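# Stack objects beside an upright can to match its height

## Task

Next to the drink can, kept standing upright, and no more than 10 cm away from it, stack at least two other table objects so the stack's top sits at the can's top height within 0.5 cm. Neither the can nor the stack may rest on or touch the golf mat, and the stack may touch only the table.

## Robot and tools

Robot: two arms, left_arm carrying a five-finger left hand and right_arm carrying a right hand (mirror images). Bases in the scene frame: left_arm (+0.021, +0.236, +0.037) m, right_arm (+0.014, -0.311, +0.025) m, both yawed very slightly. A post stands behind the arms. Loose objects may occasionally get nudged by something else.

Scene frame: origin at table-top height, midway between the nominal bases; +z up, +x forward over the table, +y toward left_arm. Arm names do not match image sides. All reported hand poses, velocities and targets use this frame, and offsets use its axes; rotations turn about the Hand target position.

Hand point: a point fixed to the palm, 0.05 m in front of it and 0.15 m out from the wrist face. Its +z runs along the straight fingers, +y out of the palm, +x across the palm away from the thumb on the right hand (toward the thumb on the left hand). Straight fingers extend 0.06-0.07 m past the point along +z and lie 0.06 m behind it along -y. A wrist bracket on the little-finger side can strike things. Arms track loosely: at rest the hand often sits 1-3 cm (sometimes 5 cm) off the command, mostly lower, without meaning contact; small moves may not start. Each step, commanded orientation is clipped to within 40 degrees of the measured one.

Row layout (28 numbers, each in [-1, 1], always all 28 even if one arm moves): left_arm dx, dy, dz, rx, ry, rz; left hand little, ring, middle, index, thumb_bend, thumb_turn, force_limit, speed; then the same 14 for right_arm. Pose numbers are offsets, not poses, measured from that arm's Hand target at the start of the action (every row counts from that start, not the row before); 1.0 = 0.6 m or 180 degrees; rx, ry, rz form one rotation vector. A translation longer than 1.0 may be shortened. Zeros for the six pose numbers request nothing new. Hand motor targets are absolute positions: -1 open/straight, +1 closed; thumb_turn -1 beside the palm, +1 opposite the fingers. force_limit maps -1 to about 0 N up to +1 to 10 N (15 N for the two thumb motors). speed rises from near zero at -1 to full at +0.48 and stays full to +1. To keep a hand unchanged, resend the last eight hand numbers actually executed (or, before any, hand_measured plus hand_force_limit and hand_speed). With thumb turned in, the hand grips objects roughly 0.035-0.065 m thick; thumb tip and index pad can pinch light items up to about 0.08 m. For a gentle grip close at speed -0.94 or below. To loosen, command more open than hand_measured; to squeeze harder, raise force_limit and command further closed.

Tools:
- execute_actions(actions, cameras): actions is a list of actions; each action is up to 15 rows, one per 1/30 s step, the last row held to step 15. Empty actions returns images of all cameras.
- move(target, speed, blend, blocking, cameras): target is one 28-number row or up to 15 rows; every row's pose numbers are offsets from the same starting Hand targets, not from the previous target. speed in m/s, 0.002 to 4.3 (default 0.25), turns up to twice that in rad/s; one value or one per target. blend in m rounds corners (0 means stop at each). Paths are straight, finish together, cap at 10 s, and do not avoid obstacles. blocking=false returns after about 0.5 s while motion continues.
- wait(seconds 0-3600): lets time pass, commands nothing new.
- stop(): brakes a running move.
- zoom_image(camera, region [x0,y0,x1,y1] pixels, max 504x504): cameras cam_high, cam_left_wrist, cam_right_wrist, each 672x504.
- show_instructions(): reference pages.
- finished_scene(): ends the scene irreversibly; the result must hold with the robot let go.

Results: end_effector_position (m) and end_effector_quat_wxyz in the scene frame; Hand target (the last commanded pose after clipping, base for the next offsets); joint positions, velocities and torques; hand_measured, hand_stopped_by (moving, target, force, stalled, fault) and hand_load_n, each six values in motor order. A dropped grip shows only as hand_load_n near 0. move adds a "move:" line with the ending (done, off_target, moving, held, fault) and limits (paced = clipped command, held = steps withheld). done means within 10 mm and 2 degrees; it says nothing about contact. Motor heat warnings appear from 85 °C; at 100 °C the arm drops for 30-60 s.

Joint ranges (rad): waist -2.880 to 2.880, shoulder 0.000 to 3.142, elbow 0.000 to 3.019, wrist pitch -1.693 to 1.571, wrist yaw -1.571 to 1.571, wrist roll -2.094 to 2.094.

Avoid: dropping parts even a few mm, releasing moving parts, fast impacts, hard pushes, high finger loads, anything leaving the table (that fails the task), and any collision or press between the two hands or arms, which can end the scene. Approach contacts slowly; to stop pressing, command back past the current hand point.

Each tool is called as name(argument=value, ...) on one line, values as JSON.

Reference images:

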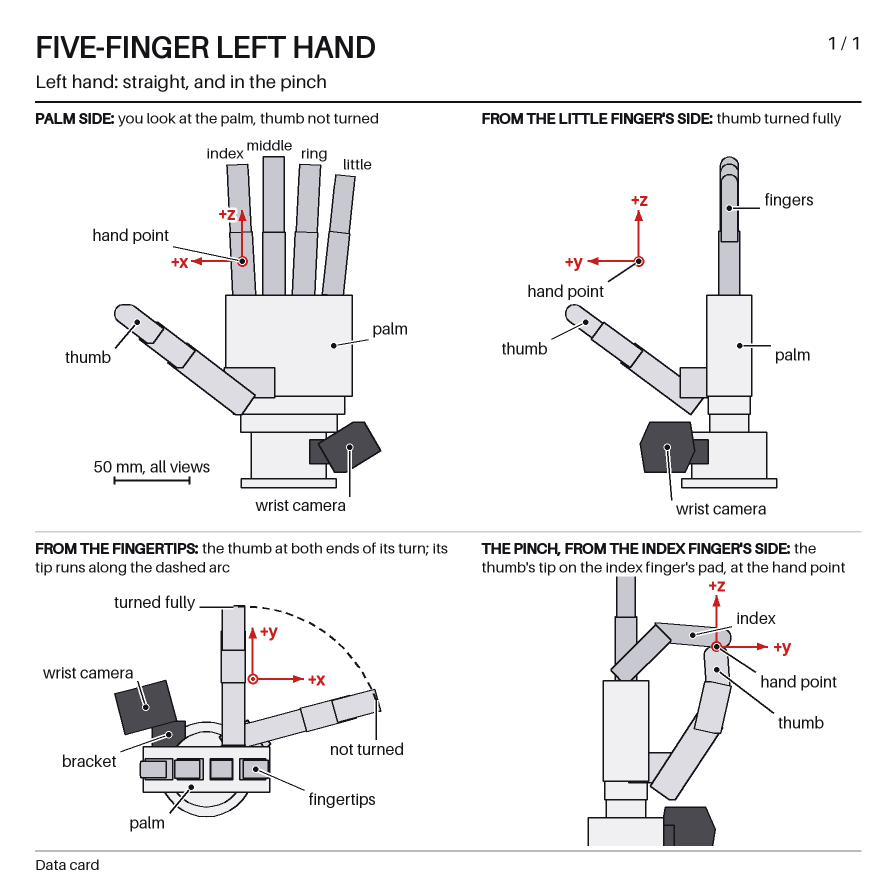

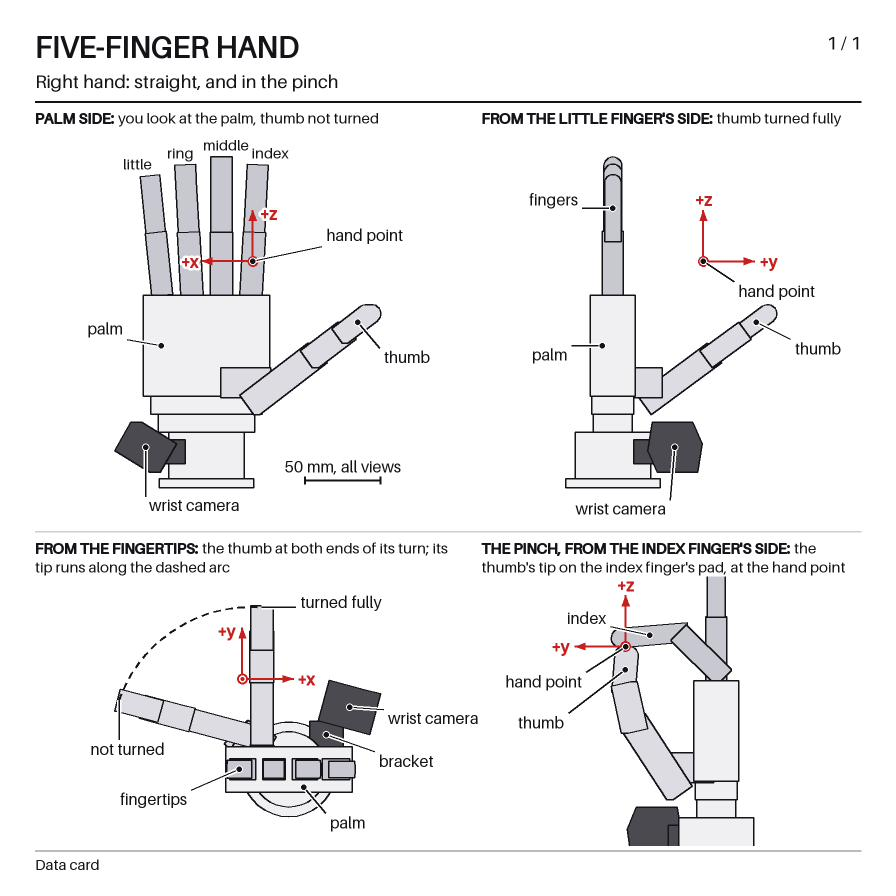

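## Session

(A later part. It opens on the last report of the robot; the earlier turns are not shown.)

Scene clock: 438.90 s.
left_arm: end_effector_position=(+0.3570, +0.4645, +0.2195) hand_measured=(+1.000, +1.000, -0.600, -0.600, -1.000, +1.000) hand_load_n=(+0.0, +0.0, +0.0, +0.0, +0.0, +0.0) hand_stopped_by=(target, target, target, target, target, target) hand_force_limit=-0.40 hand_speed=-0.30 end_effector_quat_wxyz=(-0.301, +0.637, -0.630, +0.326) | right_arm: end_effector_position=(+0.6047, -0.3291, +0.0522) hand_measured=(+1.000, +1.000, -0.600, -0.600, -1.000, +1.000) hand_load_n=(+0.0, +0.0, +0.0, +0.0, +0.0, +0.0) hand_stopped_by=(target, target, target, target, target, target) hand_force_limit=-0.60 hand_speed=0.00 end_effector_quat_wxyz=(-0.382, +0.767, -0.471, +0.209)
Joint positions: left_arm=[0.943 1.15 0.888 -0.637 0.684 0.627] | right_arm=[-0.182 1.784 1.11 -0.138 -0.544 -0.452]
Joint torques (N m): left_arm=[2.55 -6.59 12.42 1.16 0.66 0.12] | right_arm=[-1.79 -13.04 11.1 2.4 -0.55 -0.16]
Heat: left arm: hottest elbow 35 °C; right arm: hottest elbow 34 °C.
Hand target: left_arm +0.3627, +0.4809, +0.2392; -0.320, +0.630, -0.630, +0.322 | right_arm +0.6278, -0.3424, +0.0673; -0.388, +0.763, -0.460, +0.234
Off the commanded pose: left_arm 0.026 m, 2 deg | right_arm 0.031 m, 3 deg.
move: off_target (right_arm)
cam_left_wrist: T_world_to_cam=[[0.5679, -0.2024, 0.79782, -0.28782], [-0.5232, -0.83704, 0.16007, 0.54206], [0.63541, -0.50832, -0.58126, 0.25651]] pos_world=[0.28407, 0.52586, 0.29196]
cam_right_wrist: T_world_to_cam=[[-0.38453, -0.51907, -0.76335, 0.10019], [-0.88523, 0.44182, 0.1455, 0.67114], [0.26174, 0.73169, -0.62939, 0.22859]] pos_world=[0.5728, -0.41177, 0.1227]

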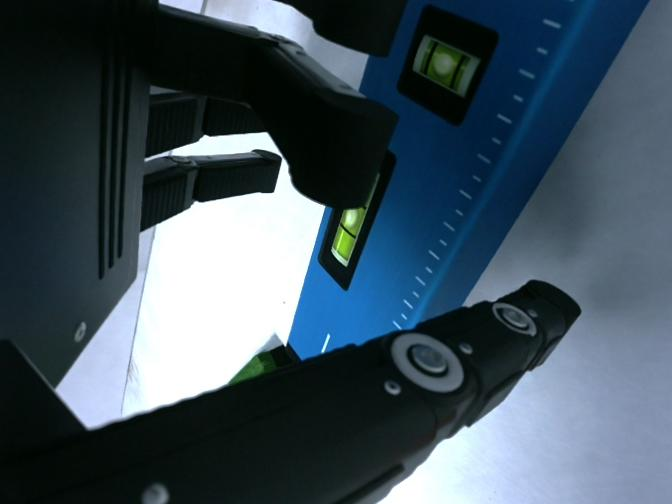

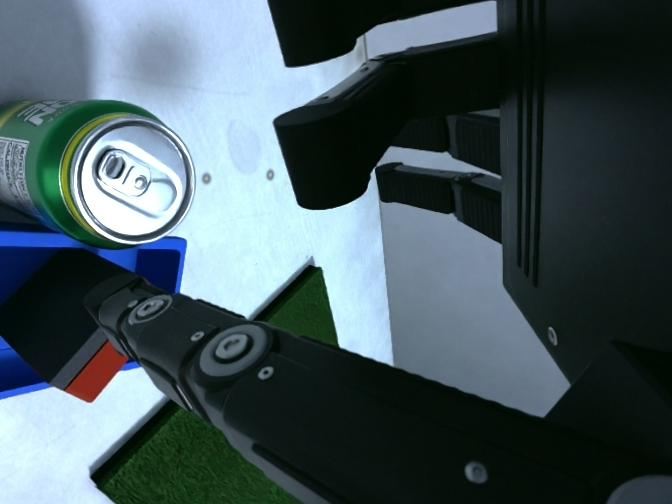

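move(target=[0,0,0,0,0,0,1,1,-0.6,-0.6,-1,1,-0.4,-0.3, -0.002,-0.002,-0.016,0,0,0,1,1,-0.6,-0.6,-1,1,-0.6,0], speed=0.05, cameras=[])

Scene clock: 440.10 s.
left_arm: end_effector_position=(+0.3570, +0.4645, +0.2195) hand_measured=(+1.000, +1.000, -0.600, -0.600, -1.000, +1.000) hand_load_n=(+0.0, +0.0, +0.0, +0.0, +0.0, +0.0) hand_stopped_by=(target, target, target, target, target, target) hand_force_limit=-0.40 hand_speed=-0.30 end_effector_quat_wxyz=(-0.301, +0.637, -0.630, +0.326) | right_arm: end_effector_position=(+0.6089, -0.3310, +0.0515) hand_measured=(+1.000, +1.000, -0.600, -0.600, -1.000, +1.000) hand_load_n=(+0.0, +0.0, +0.0, +0.0, +0.0, +0.0) hand_stopped_by=(target, target, target, target, target, target) hand_force_limit=-0.60 hand_speed=0.00 end_effector_quat_wxyz=(-0.385, +0.766, -0.467, +0.217)
Joint positions: left_arm=[0.943 1.15 0.888 -0.637 0.684 0.627] | right_arm=[-0.184 1.79 1.11 -0.115 -0.546 -0.454]
Joint torques (N m): left_arm=[2.55 -6.53 12.42 1.16 0.67 0.12] | right_arm=[-1.79 -12.51 10.5 2.47 -0.57 -0.17]
Heat: left arm: hottest elbow 35 °C; right arm: hottest elbow 34 °C.
Hand target: left_arm +0.3627, +0.4809, +0.2392; -0.320, +0.630, -0.630, +0.322 | right_arm +0.6266, -0.3433, +0.0576; -0.388, +0.763, -0.460, +0.234
Off the commanded pose: left_arm 0.026 m, 2 deg | right_arm 0.023 m, 2 deg.
move: off_target (right_arm)

execute_actions(actions=[[[0,0,0,0,0,0,1,1,-0.6,-0.6,-1,1,-0.4,-0.3, 0,0,0,0,0,0,1,1,0.1,0.1,-0.5,1,-0.1,-0.85]],[[0,0,0,0,0,0,1,1,-0.6,-0.6,-1,1,-0.4,-0.3, 0,0,0,0,0,0,1,1,0.1,0.1,-0.5,1,-0.1,-0.85]],[[0,0,0,0,0,0,1,1,-0.6,-0.6,-1,1,-0.4,-0.3, 0,0,0,0,0,0,1,1,0.1,0.1,-0.5,1,-0.1,-0.85]]], cameras=["cam_left_wrist"])

Scene clock: 442.37 s.
left_arm: end_effector_position=(+0.3570, +0.4645, +0.2195) hand_measured=(+1.000, +1.000, -0.600, -0.600, -1.000, +1.000) hand_load_n=(+0.0, +0.0, +0.0, +0.0, +0.0, +0.0) hand_stopped_by=(target, target, target, target, target, target) hand_force_limit=-0.40 hand_speed=-0.30 end_effector_quat_wxyz=(-0.301, +0.637, -0.630, +0.326) | right_arm: end_effector_position=(+0.6090, -0.3310, +0.0516) hand_measured=(+1.000, +1.000, -0.062, -0.046, -0.720, +1.000) hand_load_n=(+0.0, +0.5, +3.0, +6.5, +8.5, -2.0) hand_stopped_by=(target, target, force, force, force, target) hand_force_limit=-0.10 hand_speed=-0.85 end_effector_quat_wxyz=(-0.385, +0.766, -0.466, +0.217)
Joint positions: left_arm=[0.943 1.15 0.888 -0.637 0.684 0.627] | right_arm=[-0.184 1.79 1.11 -0.115 -0.547 -0.454]
Joint torques (N m): left_arm=[2.55 -6.59 12.42 1.17 0.66 0.12] | right_arm=[-1.79 -12.63 10.47 2.43 -0.53 -0.17]
Heat: left arm: hottest elbow 36 °C; right arm: hottest elbow 34 °C.
Hand target: left_arm +0.3627, +0.4809, +0.2392; -0.320, +0.630, -0.630, +0.322 | right_arm +0.6266, -0.3433, +0.0576; -0.388, +0.763, -0.460, +0.234
Off the commanded pose: left_arm 0.026 m, 2 deg | right_arm 0.022 m, 2 deg.
cam_left_wrist: T_world_to_cam=[[0.5679, -0.2024, 0.79782, -0.28782], [-0.5232, -0.83704, 0.16007, 0.54206], [0.63541, -0.50832, -0.58126, 0.25651]] pos_world=[0.28407, 0.52586, 0.29196]

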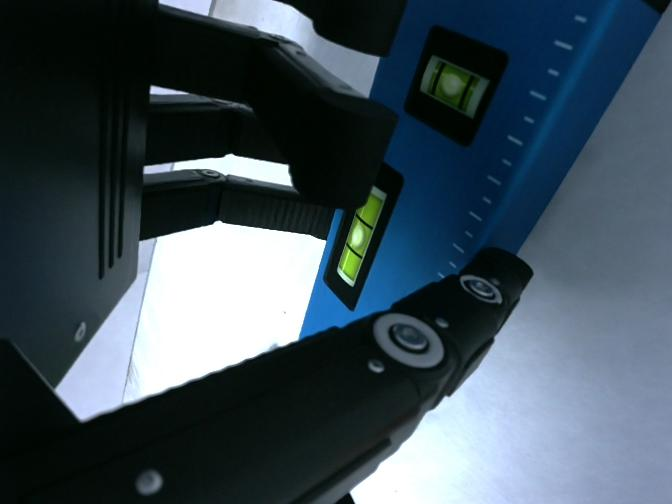

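move(target=[[0,0,0,0,0,0,1,1,-0.6,-0.6,-1,1,-0.4,-0.3, -0.01,0.01,0.1,0,0,0,1,1,0.1,0.1,-0.5,1,-0.1,-0.85],[0,0,0,0,0,0,1,1,-0.6,-0.6,-1,1,-0.4,-0.3, -0.368,0.45,0.183,0,0,-0.111,1,1,0.1,0.1,-0.5,1,-0.1,-0.85]], speed=0.15, blend=0.02, cameras=["all"])

Scene clock: 446.73 s.
left_arm: end_effector_position=(+0.3570, +0.4645, +0.2195) hand_measured=(+1.000, +1.000, -0.600, -0.600, -1.000, +1.000) hand_load_n=(+0.0, +0.0, +0.0, +0.0, +0.0, +0.0) hand_stopped_by=(target, target, target, target, target, target) hand_force_limit=-0.40 hand_speed=-0.30 end_effector_quat_wxyz=(-0.301, +0.637, -0.630, +0.326) | right_arm: end_effector_position=(+0.4066, -0.0760, +0.1588) hand_measured=(+1.000, +1.000, -0.062, -0.046, -0.720, +1.000) hand_load_n=(+0.0, +0.0, +3.5, +5.5, +8.0, -2.0) hand_stopped_by=(target, target, force, force, force, target) hand_force_limit=-0.10 hand_speed=-0.85 end_effector_quat_wxyz=(-0.333, +0.679, -0.583, +0.298)
Joint positions: left_arm=[0.943 1.15 0.888 -0.637 0.684 0.627] | right_arm=[0.621 1.161 0.736 -0.276 0.37 0.275]
Joint torques (N m): left_arm=[2.55 -6.59 12.44 1.16 0.66 0.12] | right_arm=[-0.03 -7.82 9.2 1.84 0.24 0.05]
Heat: left arm: hottest elbow 36 °C; right arm: hottest elbow 34 °C.
Hand target: left_arm +0.3627, +0.4809, +0.2392; -0.320, +0.630, -0.630, +0.322 | right_arm +0.4057, -0.0734, +0.1672; -0.342, +0.672, -0.585, +0.298
Off the commanded pose: left_arm 0.026 m, 2 deg | right_arm 0.009 m, 1 deg.
move: done
cam_left_wrist: T_world_to_cam=[[0.5679, -0.2024, 0.79782, -0.28782], [-0.5232, -0.83704, 0.16007, 0.54206], [0.63541, -0.50832, -0.58126, 0.25651]] pos_world=[0.28407, 0.52586, 0.29196]
cam_right_wrist: T_world_to_cam=[[-0.51296, -0.39624, -0.76149, 0.298], [-0.68681, 0.72159, 0.08717, 0.31826], [0.51494, 0.56772, -0.64229, 0.04899]] pos_world=[0.34622, -0.13939, 0.23064]

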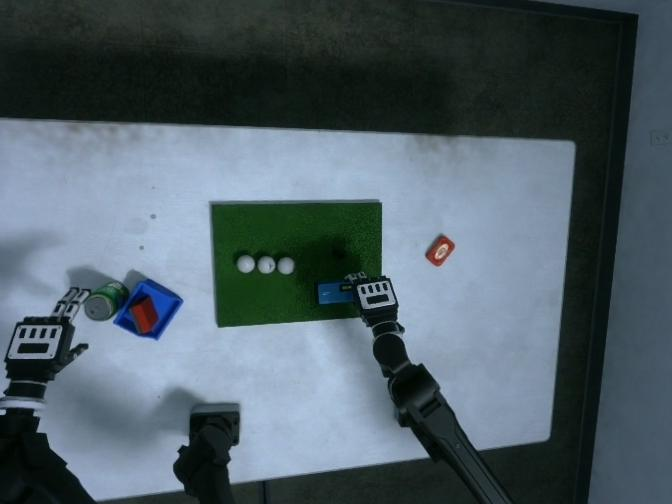

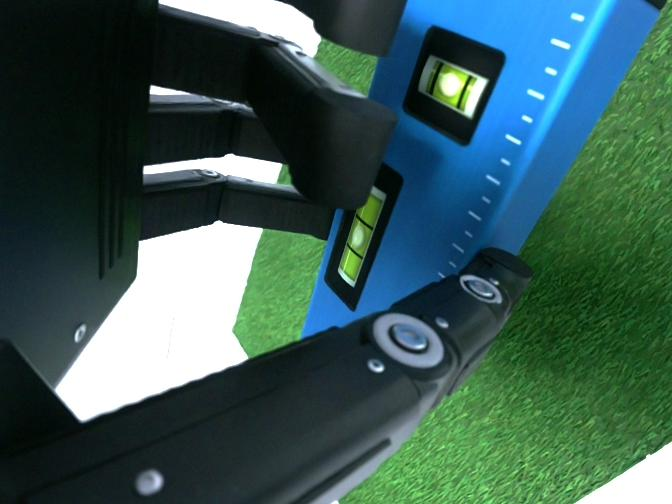

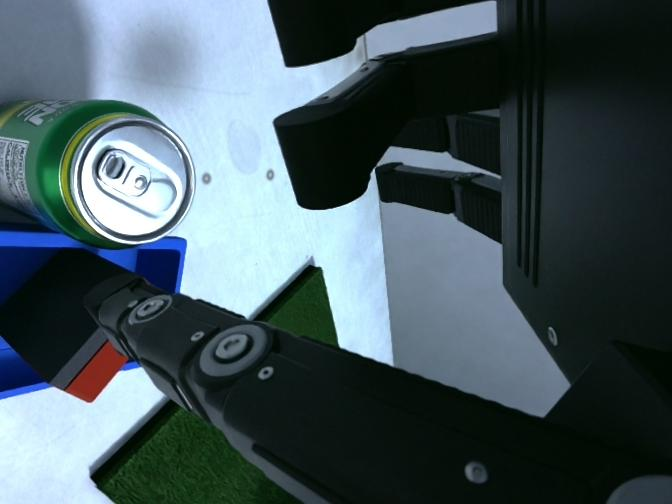

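move(target=[[0,0,0,0,0,0,1,1,-0.6,-0.6,-1,1,-0.4,-0.3, -0.035,0.02,0,0,0,0,1,1,0.1,0.1,-0.5,1,-0.1,-0.85],[0,0,0,0,0,0,1,1,-0.6,-0.6,-1,1,-0.4,-0.3, -0.035,0.02,-0.125,0,0,0,1,1,0.1,0.1,-0.5,1,-0.1,-0.85]], speed=0.1, blend=0.01, cameras=["cam_left_wrist","cam_high"])

Scene clock: 449.10 s.
left_arm: end_effector_position=(+0.3570, +0.4645, +0.2195) hand_measured=(+1.000, +1.000, -0.600, -0.600, -1.000, +1.000) hand_load_n=(+0.0, +0.0, +0.0, +0.0, +0.0, +0.0) hand_stopped_by=(target, target, target, target, target, target) hand_force_limit=-0.40 hand_speed=-0.30 end_effector_quat_wxyz=(-0.301, +0.637, -0.630, +0.326) | right_arm: end_effector_position=(+0.3849, -0.0666, +0.0923) hand_measured=(+1.000, +1.000, -0.062, -0.046, -0.720, +1.000) hand_load_n=(+0.0, +0.0, +3.5, +5.5, +8.0, -2.0) hand_stopped_by=(target, target, force, force, force, target) hand_force_limit=-0.10 hand_speed=-0.85 end_effector_quat_wxyz=(-0.334, +0.677, -0.584, +0.299)
Joint positions: left_arm=[0.943 1.15 0.888 -0.637 0.684 0.627] | right_arm=[0.684 1.243 0.597 -0.069 0.421 0.323]
Joint torques (N m): left_arm=[2.55 -6.59 12.44 1.16 0.66 0.12] | right_arm=[0.21 -6.12 7.79 2.82 0.28 0.07]
Heat: left arm: hottest elbow 37 °C; right arm: hottest elbow 34 °C.
Hand target: left_arm +0.3627, +0.4809, +0.2392; -0.320, +0.630, -0.630, +0.322 | right_arm +0.3849, -0.0614, +0.0923; -0.342, +0.672, -0.586, +0.298
Off the commanded pose: left_arm 0.026 m, 2 deg | right_arm 0.005 m, 1 deg.
move: done
cam_left_wrist: T_world_to_cam=[[0.5679, -0.2024, 0.79782, -0.28782], [-0.5232, -0.83704, 0.16007, 0.54206], [0.63541, -0.50832, -0.58126, 0.25651]] pos_world=[0.28407, 0.52586, 0.29196]
Images, in order (width x height): cam_high 672x504, cam_left_wrist 672x504.

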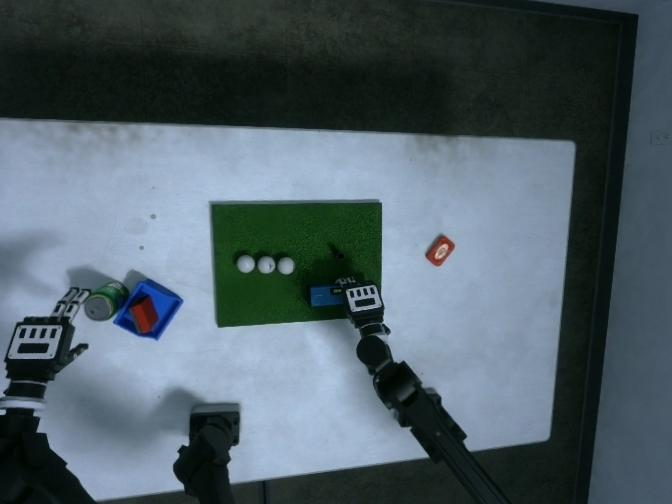

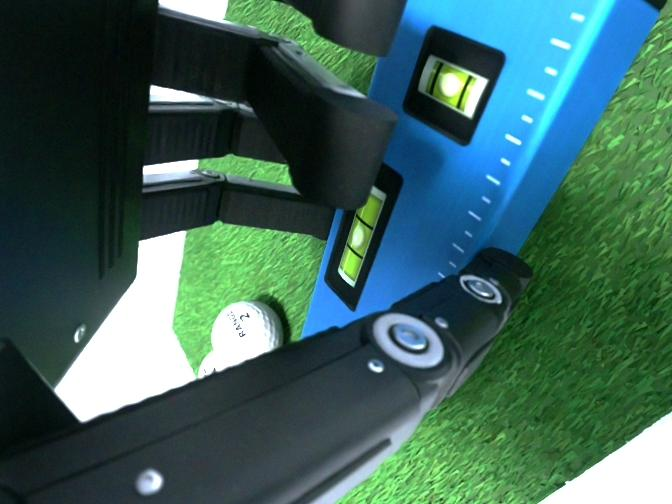

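move(target=[0,0,0,0,0,0,1,1,-0.6,-0.6,-1,1,-0.4,-0.3, 0,0,-0.04,0,0,0,1,1,0.1,0.1,-0.5,1,-0.1,-0.85], speed=0.08, cameras=["cam_left_wrist"])

Scene clock: 451.17 s.
left_arm: end_effector_position=(+0.3570, +0.4645, +0.2195) hand_measured=(+1.000, +1.000, -0.600, -0.600, -1.000, +1.000) hand_load_n=(+0.0, +0.0, +0.0, +0.0, +0.0, +0.0) hand_stopped_by=(target, target, target, target, target, target) hand_force_limit=-0.40 hand_speed=-0.30 end_effector_quat_wxyz=(-0.301, +0.637, -0.630, +0.326) | right_arm: end_effector_position=(+0.3866, -0.0657, +0.0715) hand_measured=(+1.000, +1.000, -0.062, -0.046, -0.720, +1.000) hand_load_n=(+0.0, +0.0, +3.0, +4.0, +6.5, -1.0) hand_stopped_by=(target, target, force, force, force, target) hand_force_limit=-0.10 hand_speed=-0.85 end_effector_quat_wxyz=(-0.337, +0.674, -0.585, +0.300)
Joint positions: left_arm=[0.943 1.15 0.888 -0.637 0.684 0.627] | right_arm=[0.684 1.297 0.567 0.023 0.423 0.325]
Joint torques (N m): left_arm=[2.55 -6.59 12.44 1.16 0.67 0.13] | right_arm=[0.26 -6.01 7.1 2.91 0.22 0.05]
Heat: left arm: hottest elbow 37 °C; right arm: hottest elbow 34 °C.
Hand target: left_arm +0.3627, +0.4809, +0.2392; -0.320, +0.630, -0.630, +0.322 | right_arm +0.3849, -0.0614, +0.0682; -0.342, +0.672, -0.586, +0.298
Off the commanded pose: left_arm 0.026 m, 2 deg | right_arm 0.006 m, 1 deg.
move: done
cam_left_wrist: T_world_to_cam=[[0.5679, -0.2024, 0.79782, -0.28782], [-0.5232, -0.83704, 0.16007, 0.54206], [0.63541, -0.50832, -0.58126, 0.25651]] pos_world=[0.28407, 0.52586, 0.29196]

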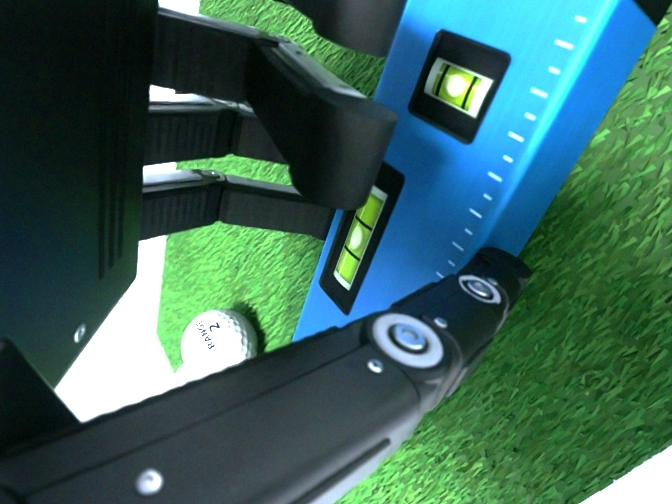

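move(target=[0,0,0,0,0,0,1,1,-0.6,-0.6,-1,1,-0.4,-0.3, 0,0,-0.012,0,0,0,1,1,0.1,0.1,-0.5,1,-0.1,-0.85], speed=0.04, cameras=["cam_left_wrist"])

Scene clock: 452.13 s.
left_arm: end_effector_position=(+0.3570, +0.4645, +0.2195) hand_measured=(+1.000, +1.000, -0.600, -0.600, -1.000, +1.000) hand_load_n=(+0.0, +0.0, +0.0, -0.5, +0.0, +0.0) hand_stopped_by=(target, target, target, target, target, target) hand_force_limit=-0.40 hand_speed=-0.30 end_effector_quat_wxyz=(-0.301, +0.637, -0.630, +0.326) | right_arm: end_effector_position=(+0.3896, -0.0634, +0.0704) hand_measured=(+1.000, +1.000, -0.062, -0.046, -0.720, +1.000) hand_load_n=(+0.0, +0.0, +3.0, +3.5, +6.0, -1.5) hand_stopped_by=(target, target, force, force, force, target) hand_force_limit=-0.10 hand_speed=-0.85 end_effector_quat_wxyz=(-0.344, +0.670, -0.584, +0.302)
Joint positions: left_arm=[0.943 1.15 0.888 -0.637 0.684 0.627] | right_arm=[0.684 1.308 0.564 0.053 0.423 0.325]
Joint torques (N m): left_arm=[2.55 -6.59 12.42 1.16 0.66 0.13] | right_arm=[0.21 -5.48 6.6 2.69 0.21 0.04]
Heat: left arm: hottest elbow 37 °C; right arm: hottest elbow 34 °C.
Hand target: left_arm +0.3627, +0.4809, +0.2392; -0.320, +0.630, -0.630, +0.322 | right_arm +0.3849, -0.0615, +0.0610; -0.342, +0.672, -0.586, +0.298
Off the commanded pose: left_arm 0.026 m, 2 deg | right_arm 0.011 m, 1 deg.
move: off_target (right_arm)
cam_left_wrist: T_world_to_cam=[[0.5679, -0.2024, 0.79782, -0.28782], [-0.5232, -0.83704, 0.16007, 0.54206], [0.63541, -0.50832, -0.58126, 0.25651]] pos_world=[0.28407, 0.52586, 0.29196]

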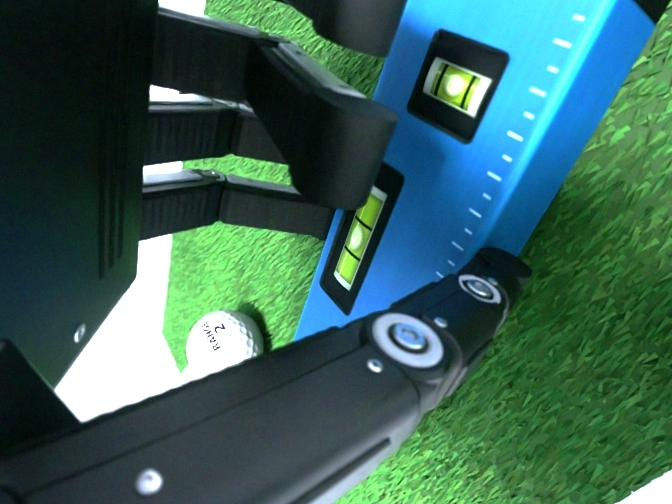

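execute_actions(actions=[[[0,0,0,0,0,0,1,1,-0.6,-0.6,-1,1,-0.4,-0.3, 0,0,0.01,0,0,0,1,1,-0.4,-0.4,-1,1,-0.1,-0.8]],[[0,0,0,0,0,0,1,1,-0.6,-0.6,-1,1,-0.4,-0.3, 0,0,0,0,0,0,1,1,-0.6,-0.6,-1,1,-0.1,-0.5]]], cameras=["cam_left_wrist"])

Scene clock: 453.73 s.
left_arm: end_effector_position=(+0.3570, +0.4645, +0.2195) hand_measured=(+1.000, +1.000, -0.600, -0.600, -1.000, +1.000) hand_load_n=(+0.0, +0.0, +0.0, +0.0, +0.5, +0.0) hand_stopped_by=(target, target, target, target, target, target) hand_force_limit=-0.40 hand_speed=-0.30 end_effector_quat_wxyz=(-0.301, +0.637, -0.630, +0.326) | right_arm: end_effector_position=(+0.3896, -0.0634, +0.0704) hand_measured=(+1.000, +1.000, -0.600, -0.600, -1.000, +1.000) hand_load_n=(+0.0, +0.0, +0.0, +0.0, +0.0, +0.0) hand_stopped_by=(target, target, target, target, target, target) hand_force_limit=-0.10 hand_speed=-0.50 end_effector_quat_wxyz=(-0.344, +0.670, -0.584, +0.302)
Joint positions: left_arm=[0.943 1.15 0.888 -0.637 0.684 0.627] | right_arm=[0.684 1.308 0.564 0.053 0.423 0.325]
Joint torques (N m): left_arm=[2.55 -6.59 12.42 1.16 0.66 0.13] | right_arm=[0.21 -6.71 7.2 1.73 0.21 0.04]
Heat: left arm: hottest elbow 37 °C; right arm: hottest elbow 34 °C.
Hand target: left_arm +0.3627, +0.4809, +0.2392; -0.320, +0.630, -0.630, +0.322 | right_arm +0.3849, -0.0615, +0.0670; -0.341, +0.672, -0.586, +0.298
Off the commanded pose: left_arm 0.026 m, 2 deg | right_arm 0.006 m, 1 deg.
cam_left_wrist: T_world_to_cam=[[0.5679, -0.2024, 0.79782, -0.28782], [-0.5232, -0.83704, 0.16007, 0.54206], [0.63541, -0.50832, -0.58126, 0.25651]] pos_world=[0.28407, 0.52586, 0.29196]

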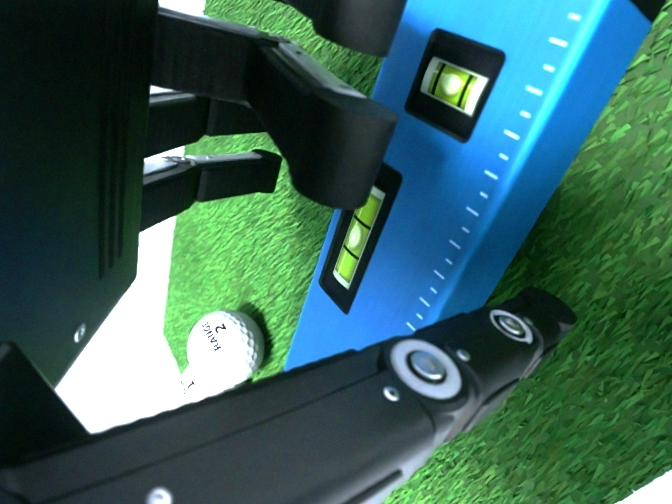

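move(target=[[0,0,0.0,0,0,0,1,1,-0.6,-0.6,-1,1,-0.4,-0.3, 0,0,0.15,0,0,0,1,1,-0.6,-0.6,-1,1,-0.1,-0.5],[0,-0.05,0.1,0,0,0,1,1,-0.6,-0.6,-1,1,-0.4,-0.3, -0.1,-0.45,0.3,0,0,0,1,1,-0.6,-0.6,-1,1,-0.1,-0.5]], speed=0.2, blend=0.03, cameras=["cam_high"])

zoom_image(camera="cam_high", region=[280, 230, 400, 330])

Scene clock: 457.23 s.
left_arm: end_effector_position=(+0.3527, +0.4492, +0.2727) hand_measured=(+1.000, +1.000, -0.600, -0.600, -1.000, +1.000) hand_load_n=(+0.0, +0.0, +0.0, +0.0, +0.0, +0.0) hand_stopped_by=(target, target, target, target, target, target) hand_force_limit=-0.40 hand_speed=-0.30 end_effector_quat_wxyz=(-0.302, +0.642, -0.627, +0.321) | right_arm: end_effector_position=(+0.3132, -0.3232, +0.2177) hand_measured=(+1.000, +1.000, -0.600, -0.600, -1.000, +1.000) hand_load_n=(+0.0, +0.0, +0.0, +0.0, +0.0, +0.0) hand_stopped_by=(target, target, target, target, target, target) hand_force_limit=-0.10 hand_speed=-0.50 end_effector_quat_wxyz=(-0.335, +0.676, -0.596, +0.276)
Joint positions: left_arm=[0.919 1.075 0.977 -0.783 0.655 0.594] | right_arm=[-0.294 0.658 0.642 -0.714 -0.366 -0.276]
Joint torques (N m): left_arm=[-0.15 -7.24 12.68 1.2 0.36 -0.06] | right_arm=[-1.73 -0.32 14.46 1.66 -0.45 -0.19]
Heat: left arm: hottest elbow 37 °C; right arm: hottest elbow 34 °C.
Hand target: left_arm +0.3627, +0.4508, +0.2992; -0.320, +0.630, -0.630, +0.322 | right_arm +0.3249, -0.3314, +0.2470; -0.342, +0.672, -0.585, +0.298
Off the commanded pose: left_arm 0.028 m, 3 deg | right_arm 0.033 m, 3 deg.
move: off_target (left_arm, right_arm)

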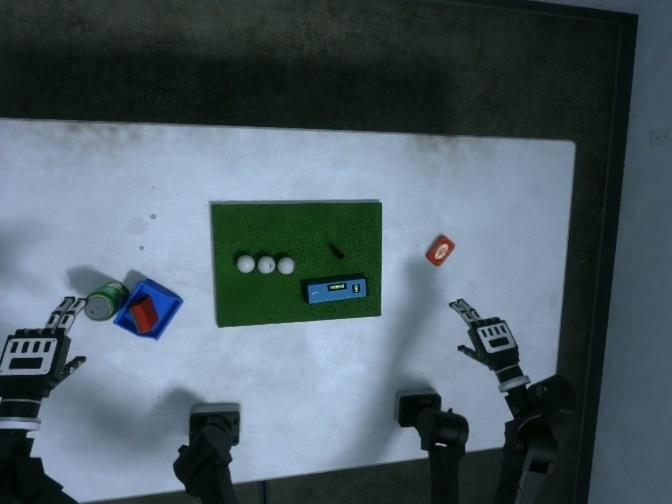

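Scaled by 4.200.

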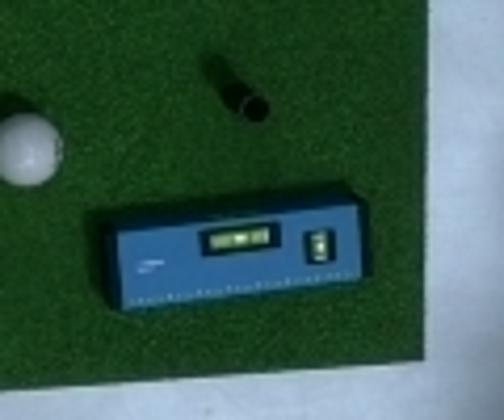

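move(target=[[-0.0095,-0.55,-0.05,0,0,0.017,1,1,-0.6,-0.6,-1,1,-0.4,-0.3, 0,0,0,0,0,0,1,1,-0.6,-0.6,-1,1,-0.1,-0.5],[-0.0095,-0.785,-0.265,0,0,0.017,1,1,-0.6,-0.6,-1,1,-0.4,-0.3, 0,0,0,0,0,0,1,1,-0.6,-0.6,-1,1,-0.1,-0.5]], speed=0.25, blend=0.04, cameras=["all"])

Scene clock: 461.73 s.
left_arm: end_effector_position=(+0.3527, -0.0103, +0.1315) hand_measured=(+1.000, +1.000, -0.600, -0.600, -1.000, +1.000) hand_load_n=(+0.0, +0.5, +0.0, +0.0, +0.0, +0.0) hand_stopped_by=(target, target, target, target, target, target) hand_force_limit=-0.40 hand_speed=-0.30 end_effector_quat_wxyz=(-0.331, +0.646, -0.621, +0.297) | right_arm: end_effector_position=(+0.3132, -0.3233, +0.2177) hand_measured=(+1.000, +1.000, -0.600, -0.600, -1.000, +1.000) hand_load_n=(+0.0, +0.0, +0.0, +0.0, +0.0, +0.0) hand_stopped_by=(target, target, target, target, target, target) hand_force_limit=-0.10 hand_speed=-0.50 end_effector_quat_wxyz=(-0.335, +0.676, -0.595, +0.276)
Joint positions: left_arm=[-0.758 1.15 0.641 -0.369 -0.667 -0.606] | right_arm=[-0.295 0.658 0.642 -0.714 -0.366 -0.277]
Joint torques (N m): left_arm=[0.44 -6.12 8.8 2.25 -0.5 -0.06] | right_arm=[-1.79 -0.32 14.48 1.63 -0.45 -0.17]
Heat: left arm: hottest elbow 37 °C; right arm: hottest elbow 36 °C.
Hand target: left_arm +0.3571, -0.0200, +0.1402; -0.329, +0.647, -0.613, +0.313 | right_arm +0.3249, -0.3314, +0.2470; -0.342, +0.672, -0.586, +0.298
Off the commanded pose: left_arm 0.014 m, 2 deg | right_arm 0.033 m, 3 deg.
move: off_target (left_arm)
cam_left_wrist: T_world_to_cam=[[0.57942, -0.21877, 0.78512, -0.31377], [-0.4727, -0.87494, 0.10506, 0.14554], [0.66395, -0.432, -0.61037, -0.03868]] pos_world=[0.27629, 0.04199, 0.20745]
cam_right_wrist: T_world_to_cam=[[-0.53936, -0.36499, -0.75886, 0.21488], [-0.68033, 0.71994, 0.13727, 0.41394], [0.49623, 0.59031, -0.63662, 0.28724]] pos_world=[0.25498, -0.38914, 0.28911]

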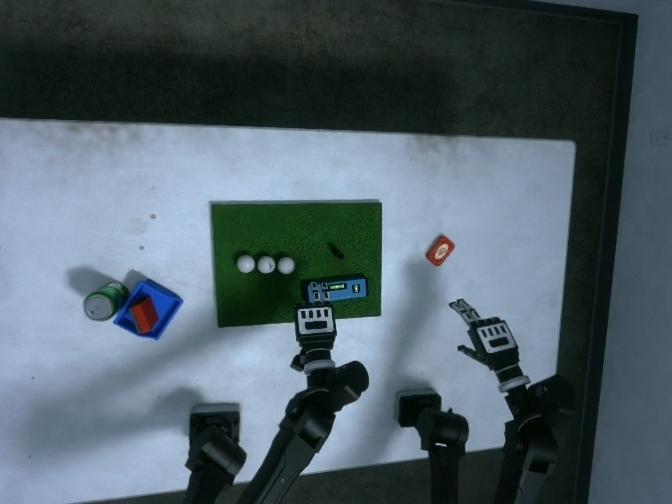

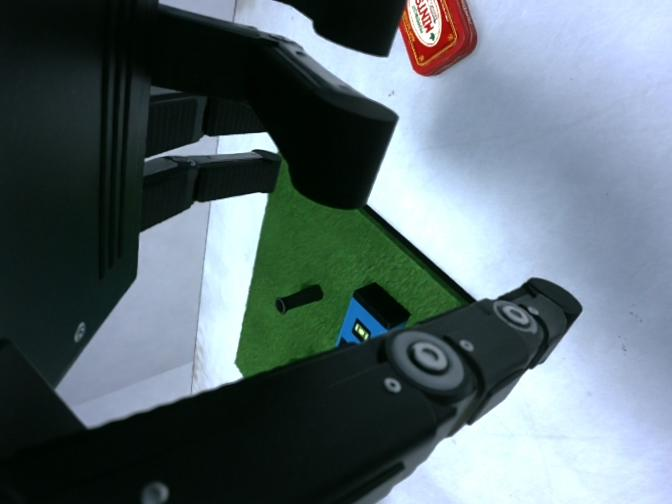

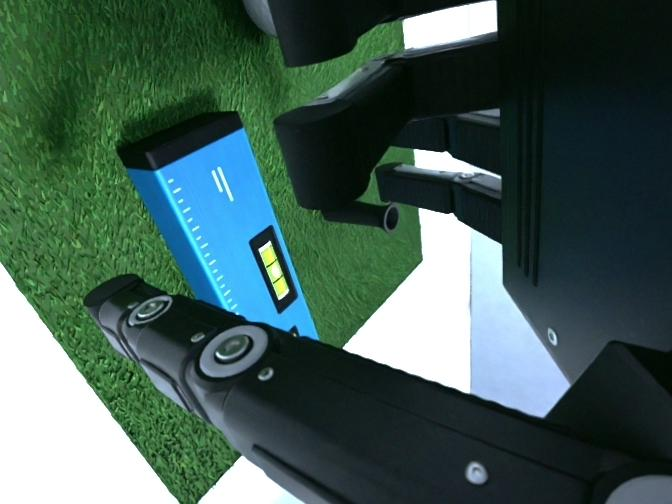

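zoom_image(camera="cam_right_wrist", region=[90, 90, 340, 360])

Scaled by 1.867.

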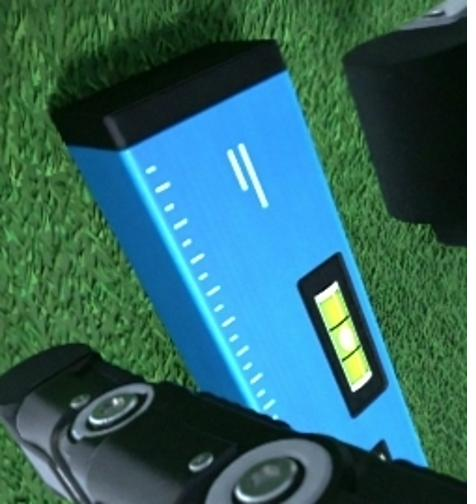

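move(target=[0.0263,-0.0335,-0.0525,0,0,0,1,1,-0.6,-0.6,-1,1,-0.4,-0.3, 0,0,0,0,0,0,1,1,-0.6,-0.6,-1,1,-0.1,-0.5], speed=0.1, cameras=["all"])

zoom_image(camera="cam_right_wrist", region=[90, 90, 340, 360])

Scene clock: 464.67 s.
left_arm: end_effector_position=(+0.3669, -0.0250, +0.0980) hand_measured=(+1.000, +1.000, -0.600, -0.600, -1.000, +1.000) hand_load_n=(+0.0, +0.0, +0.0, +0.0, +0.0, +0.0) hand_stopped_by=(target, target, target, target, target, target) hand_force_limit=-0.40 hand_speed=-0.30 end_effector_quat_wxyz=(-0.332, +0.647, -0.620, +0.294) | right_arm: end_effector_position=(+0.3132, -0.3233, +0.2177) hand_measured=(+1.000, +1.000, -0.600, -0.600, -1.000, +1.000) hand_load_n=(+0.5, +0.0, +0.0, +0.0, +0.0, +0.0) hand_stopped_by=(target, target, target, target, target, target) hand_force_limit=-0.10 hand_speed=-0.50 end_effector_quat_wxyz=(-0.335, +0.676, -0.595, +0.276)
Joint positions: left_arm=[-0.759 1.279 0.641 -0.249 -0.672 -0.613] | right_arm=[-0.295 0.658 0.642 -0.714 -0.366 -0.277]
Joint torques (N m): left_arm=[-0.03 -7.12 8.95 2.24 -0.5 -0.06] | right_arm=[-1.67 -0.26 14.46 1.63 -0.44 -0.18]
Heat: left arm: hottest elbow 37 °C; right arm: hottest elbow 36 °C.
Hand target: left_arm +0.3728, -0.0402, +0.1086; -0.329, +0.647, -0.613, +0.313 | right_arm +0.3249, -0.3314, +0.2470; -0.342, +0.672, -0.586, +0.298
Off the commanded pose: left_arm 0.019 m, 2 deg | right_arm 0.033 m, 3 deg.
move: off_target (left_arm)
cam_left_wrist: T_world_to_cam=[[0.58328, -0.21774, 0.78254, -0.30009], [-0.46709, -0.87809, 0.10383, 0.14091], [0.66454, -0.42608, -0.61388, -0.07467]] pos_world=[0.29047, 0.02657, 0.17436]
cam_right_wrist: T_world_to_cam=[[-0.53936, -0.36499, -0.75886, 0.21488], [-0.68033, 0.71994, 0.13727, 0.41394], [0.49623, 0.59031, -0.63662, 0.28724]] pos_world=[0.25498, -0.38914, 0.28911]

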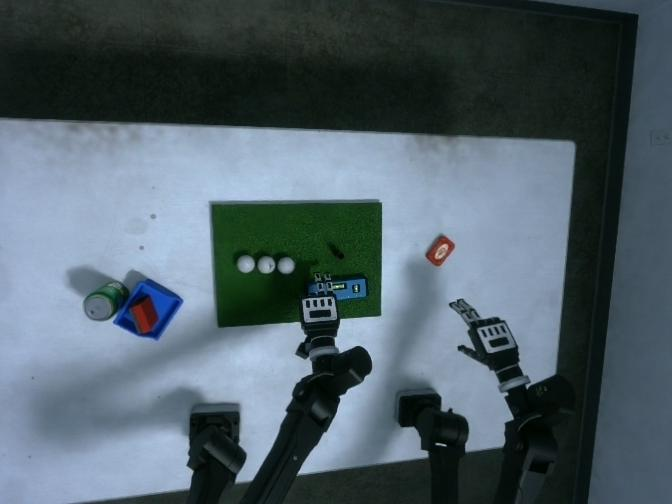

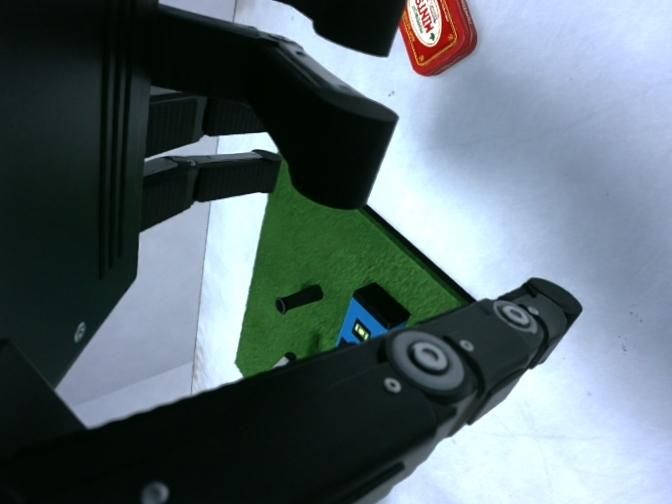

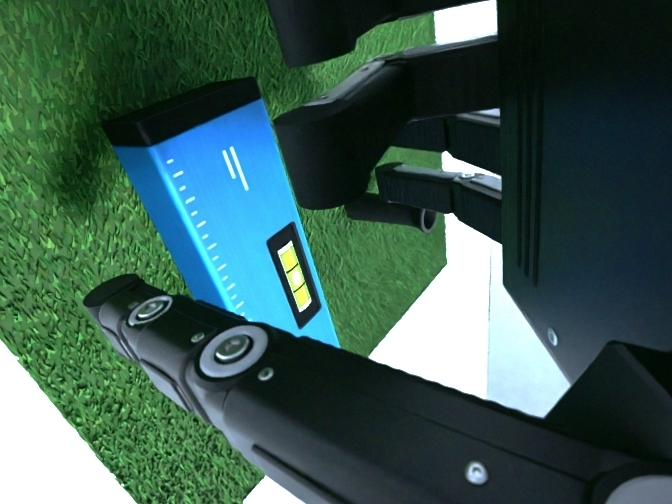

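Scaled by 1.867.

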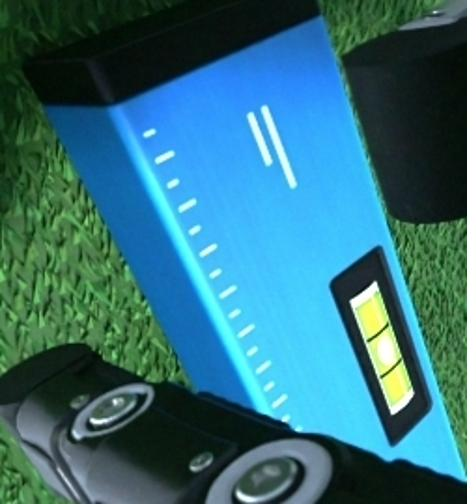

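move(target=[0.005,-0.018,-0.047,0,0,0,1,1,-0.6,-0.6,-1,1,-0.4,-0.3, 0,0,0,0,0,0,1,1,-0.6,-0.6,-1,1,-0.1,-0.5], speed=0.08, cameras=["cam_left_wrist","cam_right_wrist"])

zoom_image(camera="cam_right_wrist", region=[70, 50, 390, 360])

Scene clock: 466.83 s.
left_arm: end_effector_position=(+0.3736, -0.0390, +0.0754) hand_measured=(+1.000, +1.000, -0.600, -0.600, -1.000, +1.000) hand_load_n=(+0.0, +0.0, +0.0, +0.0, +0.0, +0.0) hand_stopped_by=(target, target, target, target, target, target) hand_force_limit=-0.40 hand_speed=-0.30 end_effector_quat_wxyz=(-0.332, +0.648, -0.617, +0.299) | right_arm: end_effector_position=(+0.3132, -0.3233, +0.2177) hand_measured=(+1.000, +1.000, -0.600, -0.600, -1.000, +1.000) hand_load_n=(+0.0, +0.0, +0.0, +0.0, +0.0, +0.0) hand_stopped_by=(target, target, target, target, target, target) hand_force_limit=-0.10 hand_speed=-0.50 end_effector_quat_wxyz=(-0.335, +0.676, -0.595, +0.276)
Joint positions: left_arm=[-0.773 1.368 0.641 -0.157 -0.681 -0.627] | right_arm=[-0.295 0.658 0.642 -0.714 -0.366 -0.277]
Joint torques (N m): left_arm=[-0.09 -7.82 7.68 2.24 -0.5 -0.06] | right_arm=[-1.73 -0.32 14.46 1.63 -0.45 -0.17]
Heat: left arm: hottest elbow 37 °C; right arm: hottest elbow 37 °C.
Hand target: left_arm +0.3758, -0.0510, +0.0804; -0.329, +0.647, -0.613, +0.313 | right_arm +0.3249, -0.3314, +0.2470; -0.342, +0.672, -0.586, +0.298
Off the commanded pose: left_arm 0.013 m, 2 deg | right_arm 0.033 m, 3 deg.
move: off_target (left_arm)
cam_left_wrist: T_world_to_cam=[[0.57678, -0.21071, 0.78926, -0.28715], [-0.46761, -0.87737, 0.10749, 0.13408], [0.66983, -0.43107, -0.60458, -0.10173]] pos_world=[0.29646, 0.01328, 0.15072]
cam_right_wrist: T_world_to_cam=[[-0.53936, -0.36499, -0.75886, 0.21488], [-0.68033, 0.71994, 0.13727, 0.41394], [0.49623, 0.59031, -0.63662, 0.28724]] pos_world=[0.25498, -0.38914, 0.28911]

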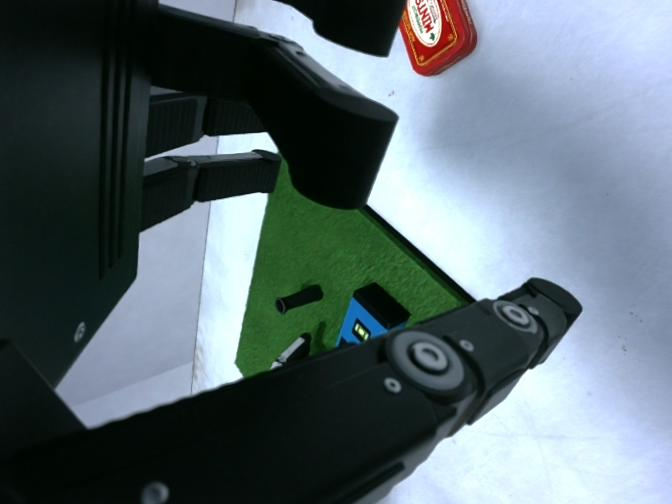

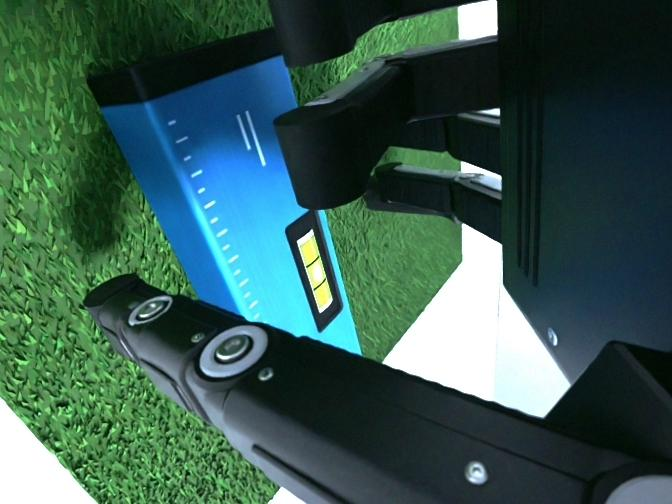

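Scaled by 1.575.

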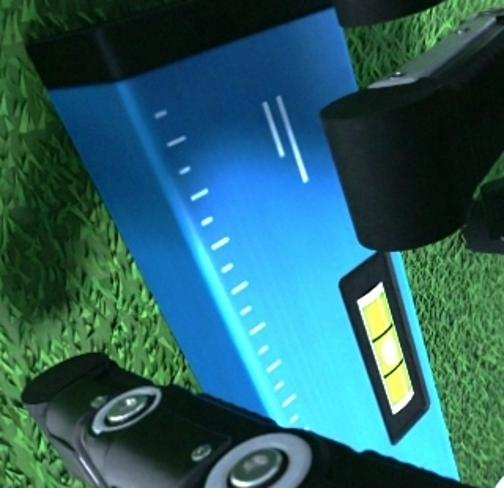

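move(target=[-0.01,0.0,-0.016,0,0,0,1,1,-0.6,-0.6,-1,1,-0.4,-0.3, 0,0,0,0,0,0,1,1,-0.6,-0.6,-1,1,-0.1,-0.5], speed=0.06, cameras=["cam_right_wrist"])

Scene clock: 468.40 s.
left_arm: end_effector_position=(+0.3714, -0.0431, +0.0722) hand_measured=(+1.000, +1.000, -0.600, -0.600, -1.000, +1.000) hand_load_n=(+0.0, +0.0, +0.0, +0.0, +0.0, +0.0) hand_stopped_by=(target, target, target, target, target, target) hand_force_limit=-0.40 hand_speed=-0.30 end_effector_quat_wxyz=(-0.331, +0.648, -0.614, +0.306) | right_arm: end_effector_position=(+0.3132, -0.3233, +0.2177) hand_measured=(+1.000, +1.000, -0.600, -0.600, -1.000, +1.000) hand_load_n=(+0.0, +0.0, +0.0, +0.0, +0.0, +0.0) hand_stopped_by=(target, target, target, target, target, target) hand_force_limit=-0.10 hand_speed=-0.50 end_effector_quat_wxyz=(-0.335, +0.676, -0.595, +0.276)
Joint positions: left_arm=[-0.786 1.377 0.632 -0.132 -0.689 -0.639] | right_arm=[-0.295 0.658 0.642 -0.714 -0.366 -0.277]
Joint torques (N m): left_arm=[-0.03 -7.41 6.75 2.24 -0.51 -0.06] | right_arm=[-1.73 -0.38 14.46 1.65 -0.45 -0.17]
Motor temperatures (°C): left_arm=[22 24 36 24 22 26] | right_arm=[25 25 38 23 22 23]
Heat: left arm: hottest elbow 36 °C; right arm: hottest elbow 38 °C.
Hand target: left_arm +0.3698, -0.0509, +0.0707; -0.329, +0.647, -0.613, +0.313 | right_arm +0.3249, -0.3314, +0.2470; -0.342, +0.672, -0.586, +0.298
Off the commanded pose: left_arm 0.008 m, 1 deg | right_arm 0.033 m, 3 deg.
move: done
cam_right_wrist: T_world_to_cam=[[-0.53936, -0.36499, -0.75886, 0.21488], [-0.68033, 0.71994, 0.13727, 0.41394], [0.49623, 0.59031, -0.63662, 0.28724]] pos_world=[0.25498, -0.38914, 0.28911]

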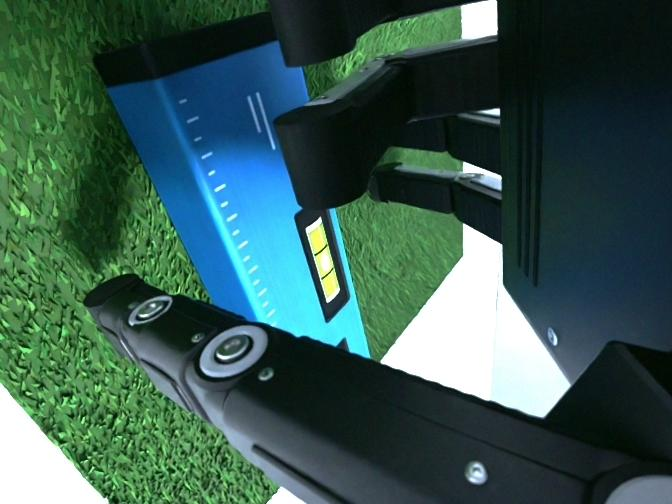

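execute_actions(actions=[[[0,0,0,0,0,0,1,1,0.1,0.1,-0.5,1,-0.1,-0.85, 0,0,0,0,0,0,1,1,-0.6,-0.6,-1,1,-0.1,-0.5]],[[0,0,0,0,0,0,1,1,0.1,0.1,-0.5,1,-0.1,-0.85, 0,0,0,0,0,0,1,1,-0.6,-0.6,-1,1,-0.1,-0.5]],[[0,0,0,0,0,0,1,1,0.1,0.1,-0.5,1,-0.1,-0.85, 0,0,0,0,0,0,1,1,-0.6,-0.6,-1,1,-0.1,-0.5]]], cameras=["cam_left_wrist","cam_right_wrist"])

Scene clock: 470.73 s.
left_arm: end_effector_position=(+0.3734, -0.0447, +0.0740) hand_measured=(+1.000, +1.000, -0.032, +0.010, -0.710, +1.000) hand_load_n=(+0.0, +0.0, +2.0, +2.5, +4.0, +0.0) hand_stopped_by=(target, target, force, force, force, target) hand_force_limit=-0.10 hand_speed=-0.85 end_effector_quat_wxyz=(-0.331, +0.650, -0.609, +0.311) | right_arm: end_effector_position=(+0.3132, -0.3233, +0.2177) hand_measured=(+1.000, +1.000, -0.600, -0.600, -1.000, +1.000) hand_load_n=(+0.0, +0.0, +0.0, +0.0, +0.0, +0.0) hand_stopped_by=(target, target, target, target, target, target) hand_force_limit=-0.10 hand_speed=-0.50 end_effector_quat_wxyz=(-0.335, +0.676, -0.595, +0.276)
Joint positions: left_arm=[-0.786 1.377 0.632 -0.122 -0.692 -0.645] | right_arm=[-0.295 0.658 0.642 -0.714 -0.366 -0.277]
Joint torques (N m): left_arm=[-0.03 -7.47 6.76 1.87 -0.38 -0.01] | right_arm=[-1.73 -0.32 14.46 1.66 -0.44 -0.17]
Heat: left arm: hottest elbow 36 °C; right arm: hottest elbow 38 °C.
Hand target: left_arm +0.3698, -0.0510, +0.0708; -0.329, +0.647, -0.613, +0.313 | right_arm +0.3249, -0.3314, +0.2470; -0.342, +0.672, -0.586, +0.298
Off the commanded pose: left_arm 0.008 m, 1 deg | right_arm 0.033 m, 3 deg.
cam_left_wrist: T_world_to_cam=[[0.56261, -0.1905, 0.80447, -0.28206], [-0.46513, -0.87741, 0.11751, 0.12746], [0.68346, -0.4403, -0.58225, -0.112]] pos_world=[0.29453, 0.00879, 0.14672]
cam_right_wrist: T_world_to_cam=[[-0.53936, -0.36499, -0.75886, 0.21488], [-0.68033, 0.71994, 0.13727, 0.41394], [0.49623, 0.59031, -0.63662, 0.28724]] pos_world=[0.25498, -0.38914, 0.28911]

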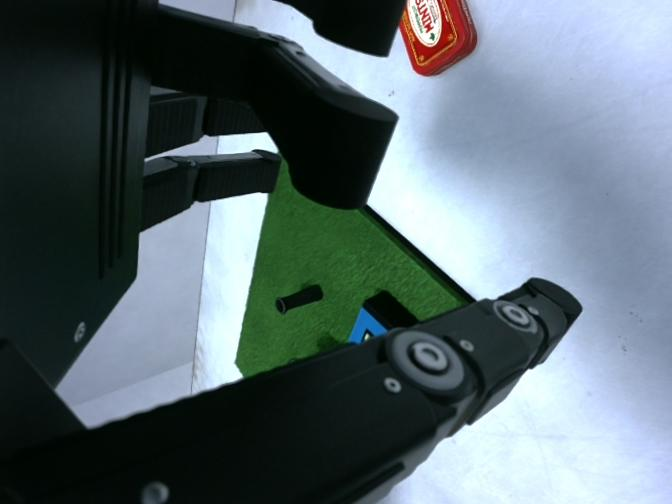

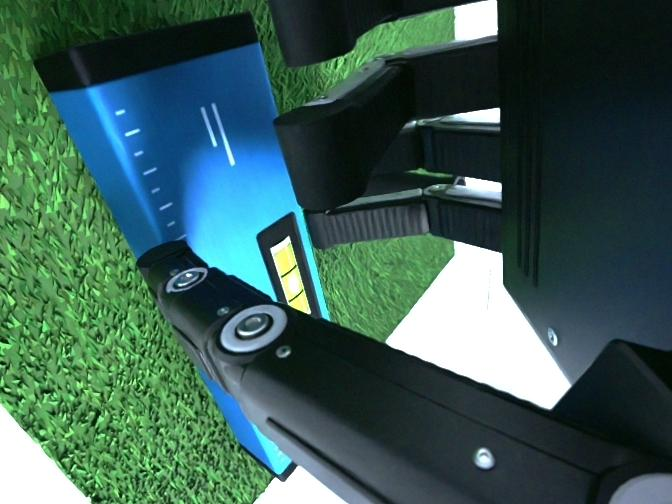

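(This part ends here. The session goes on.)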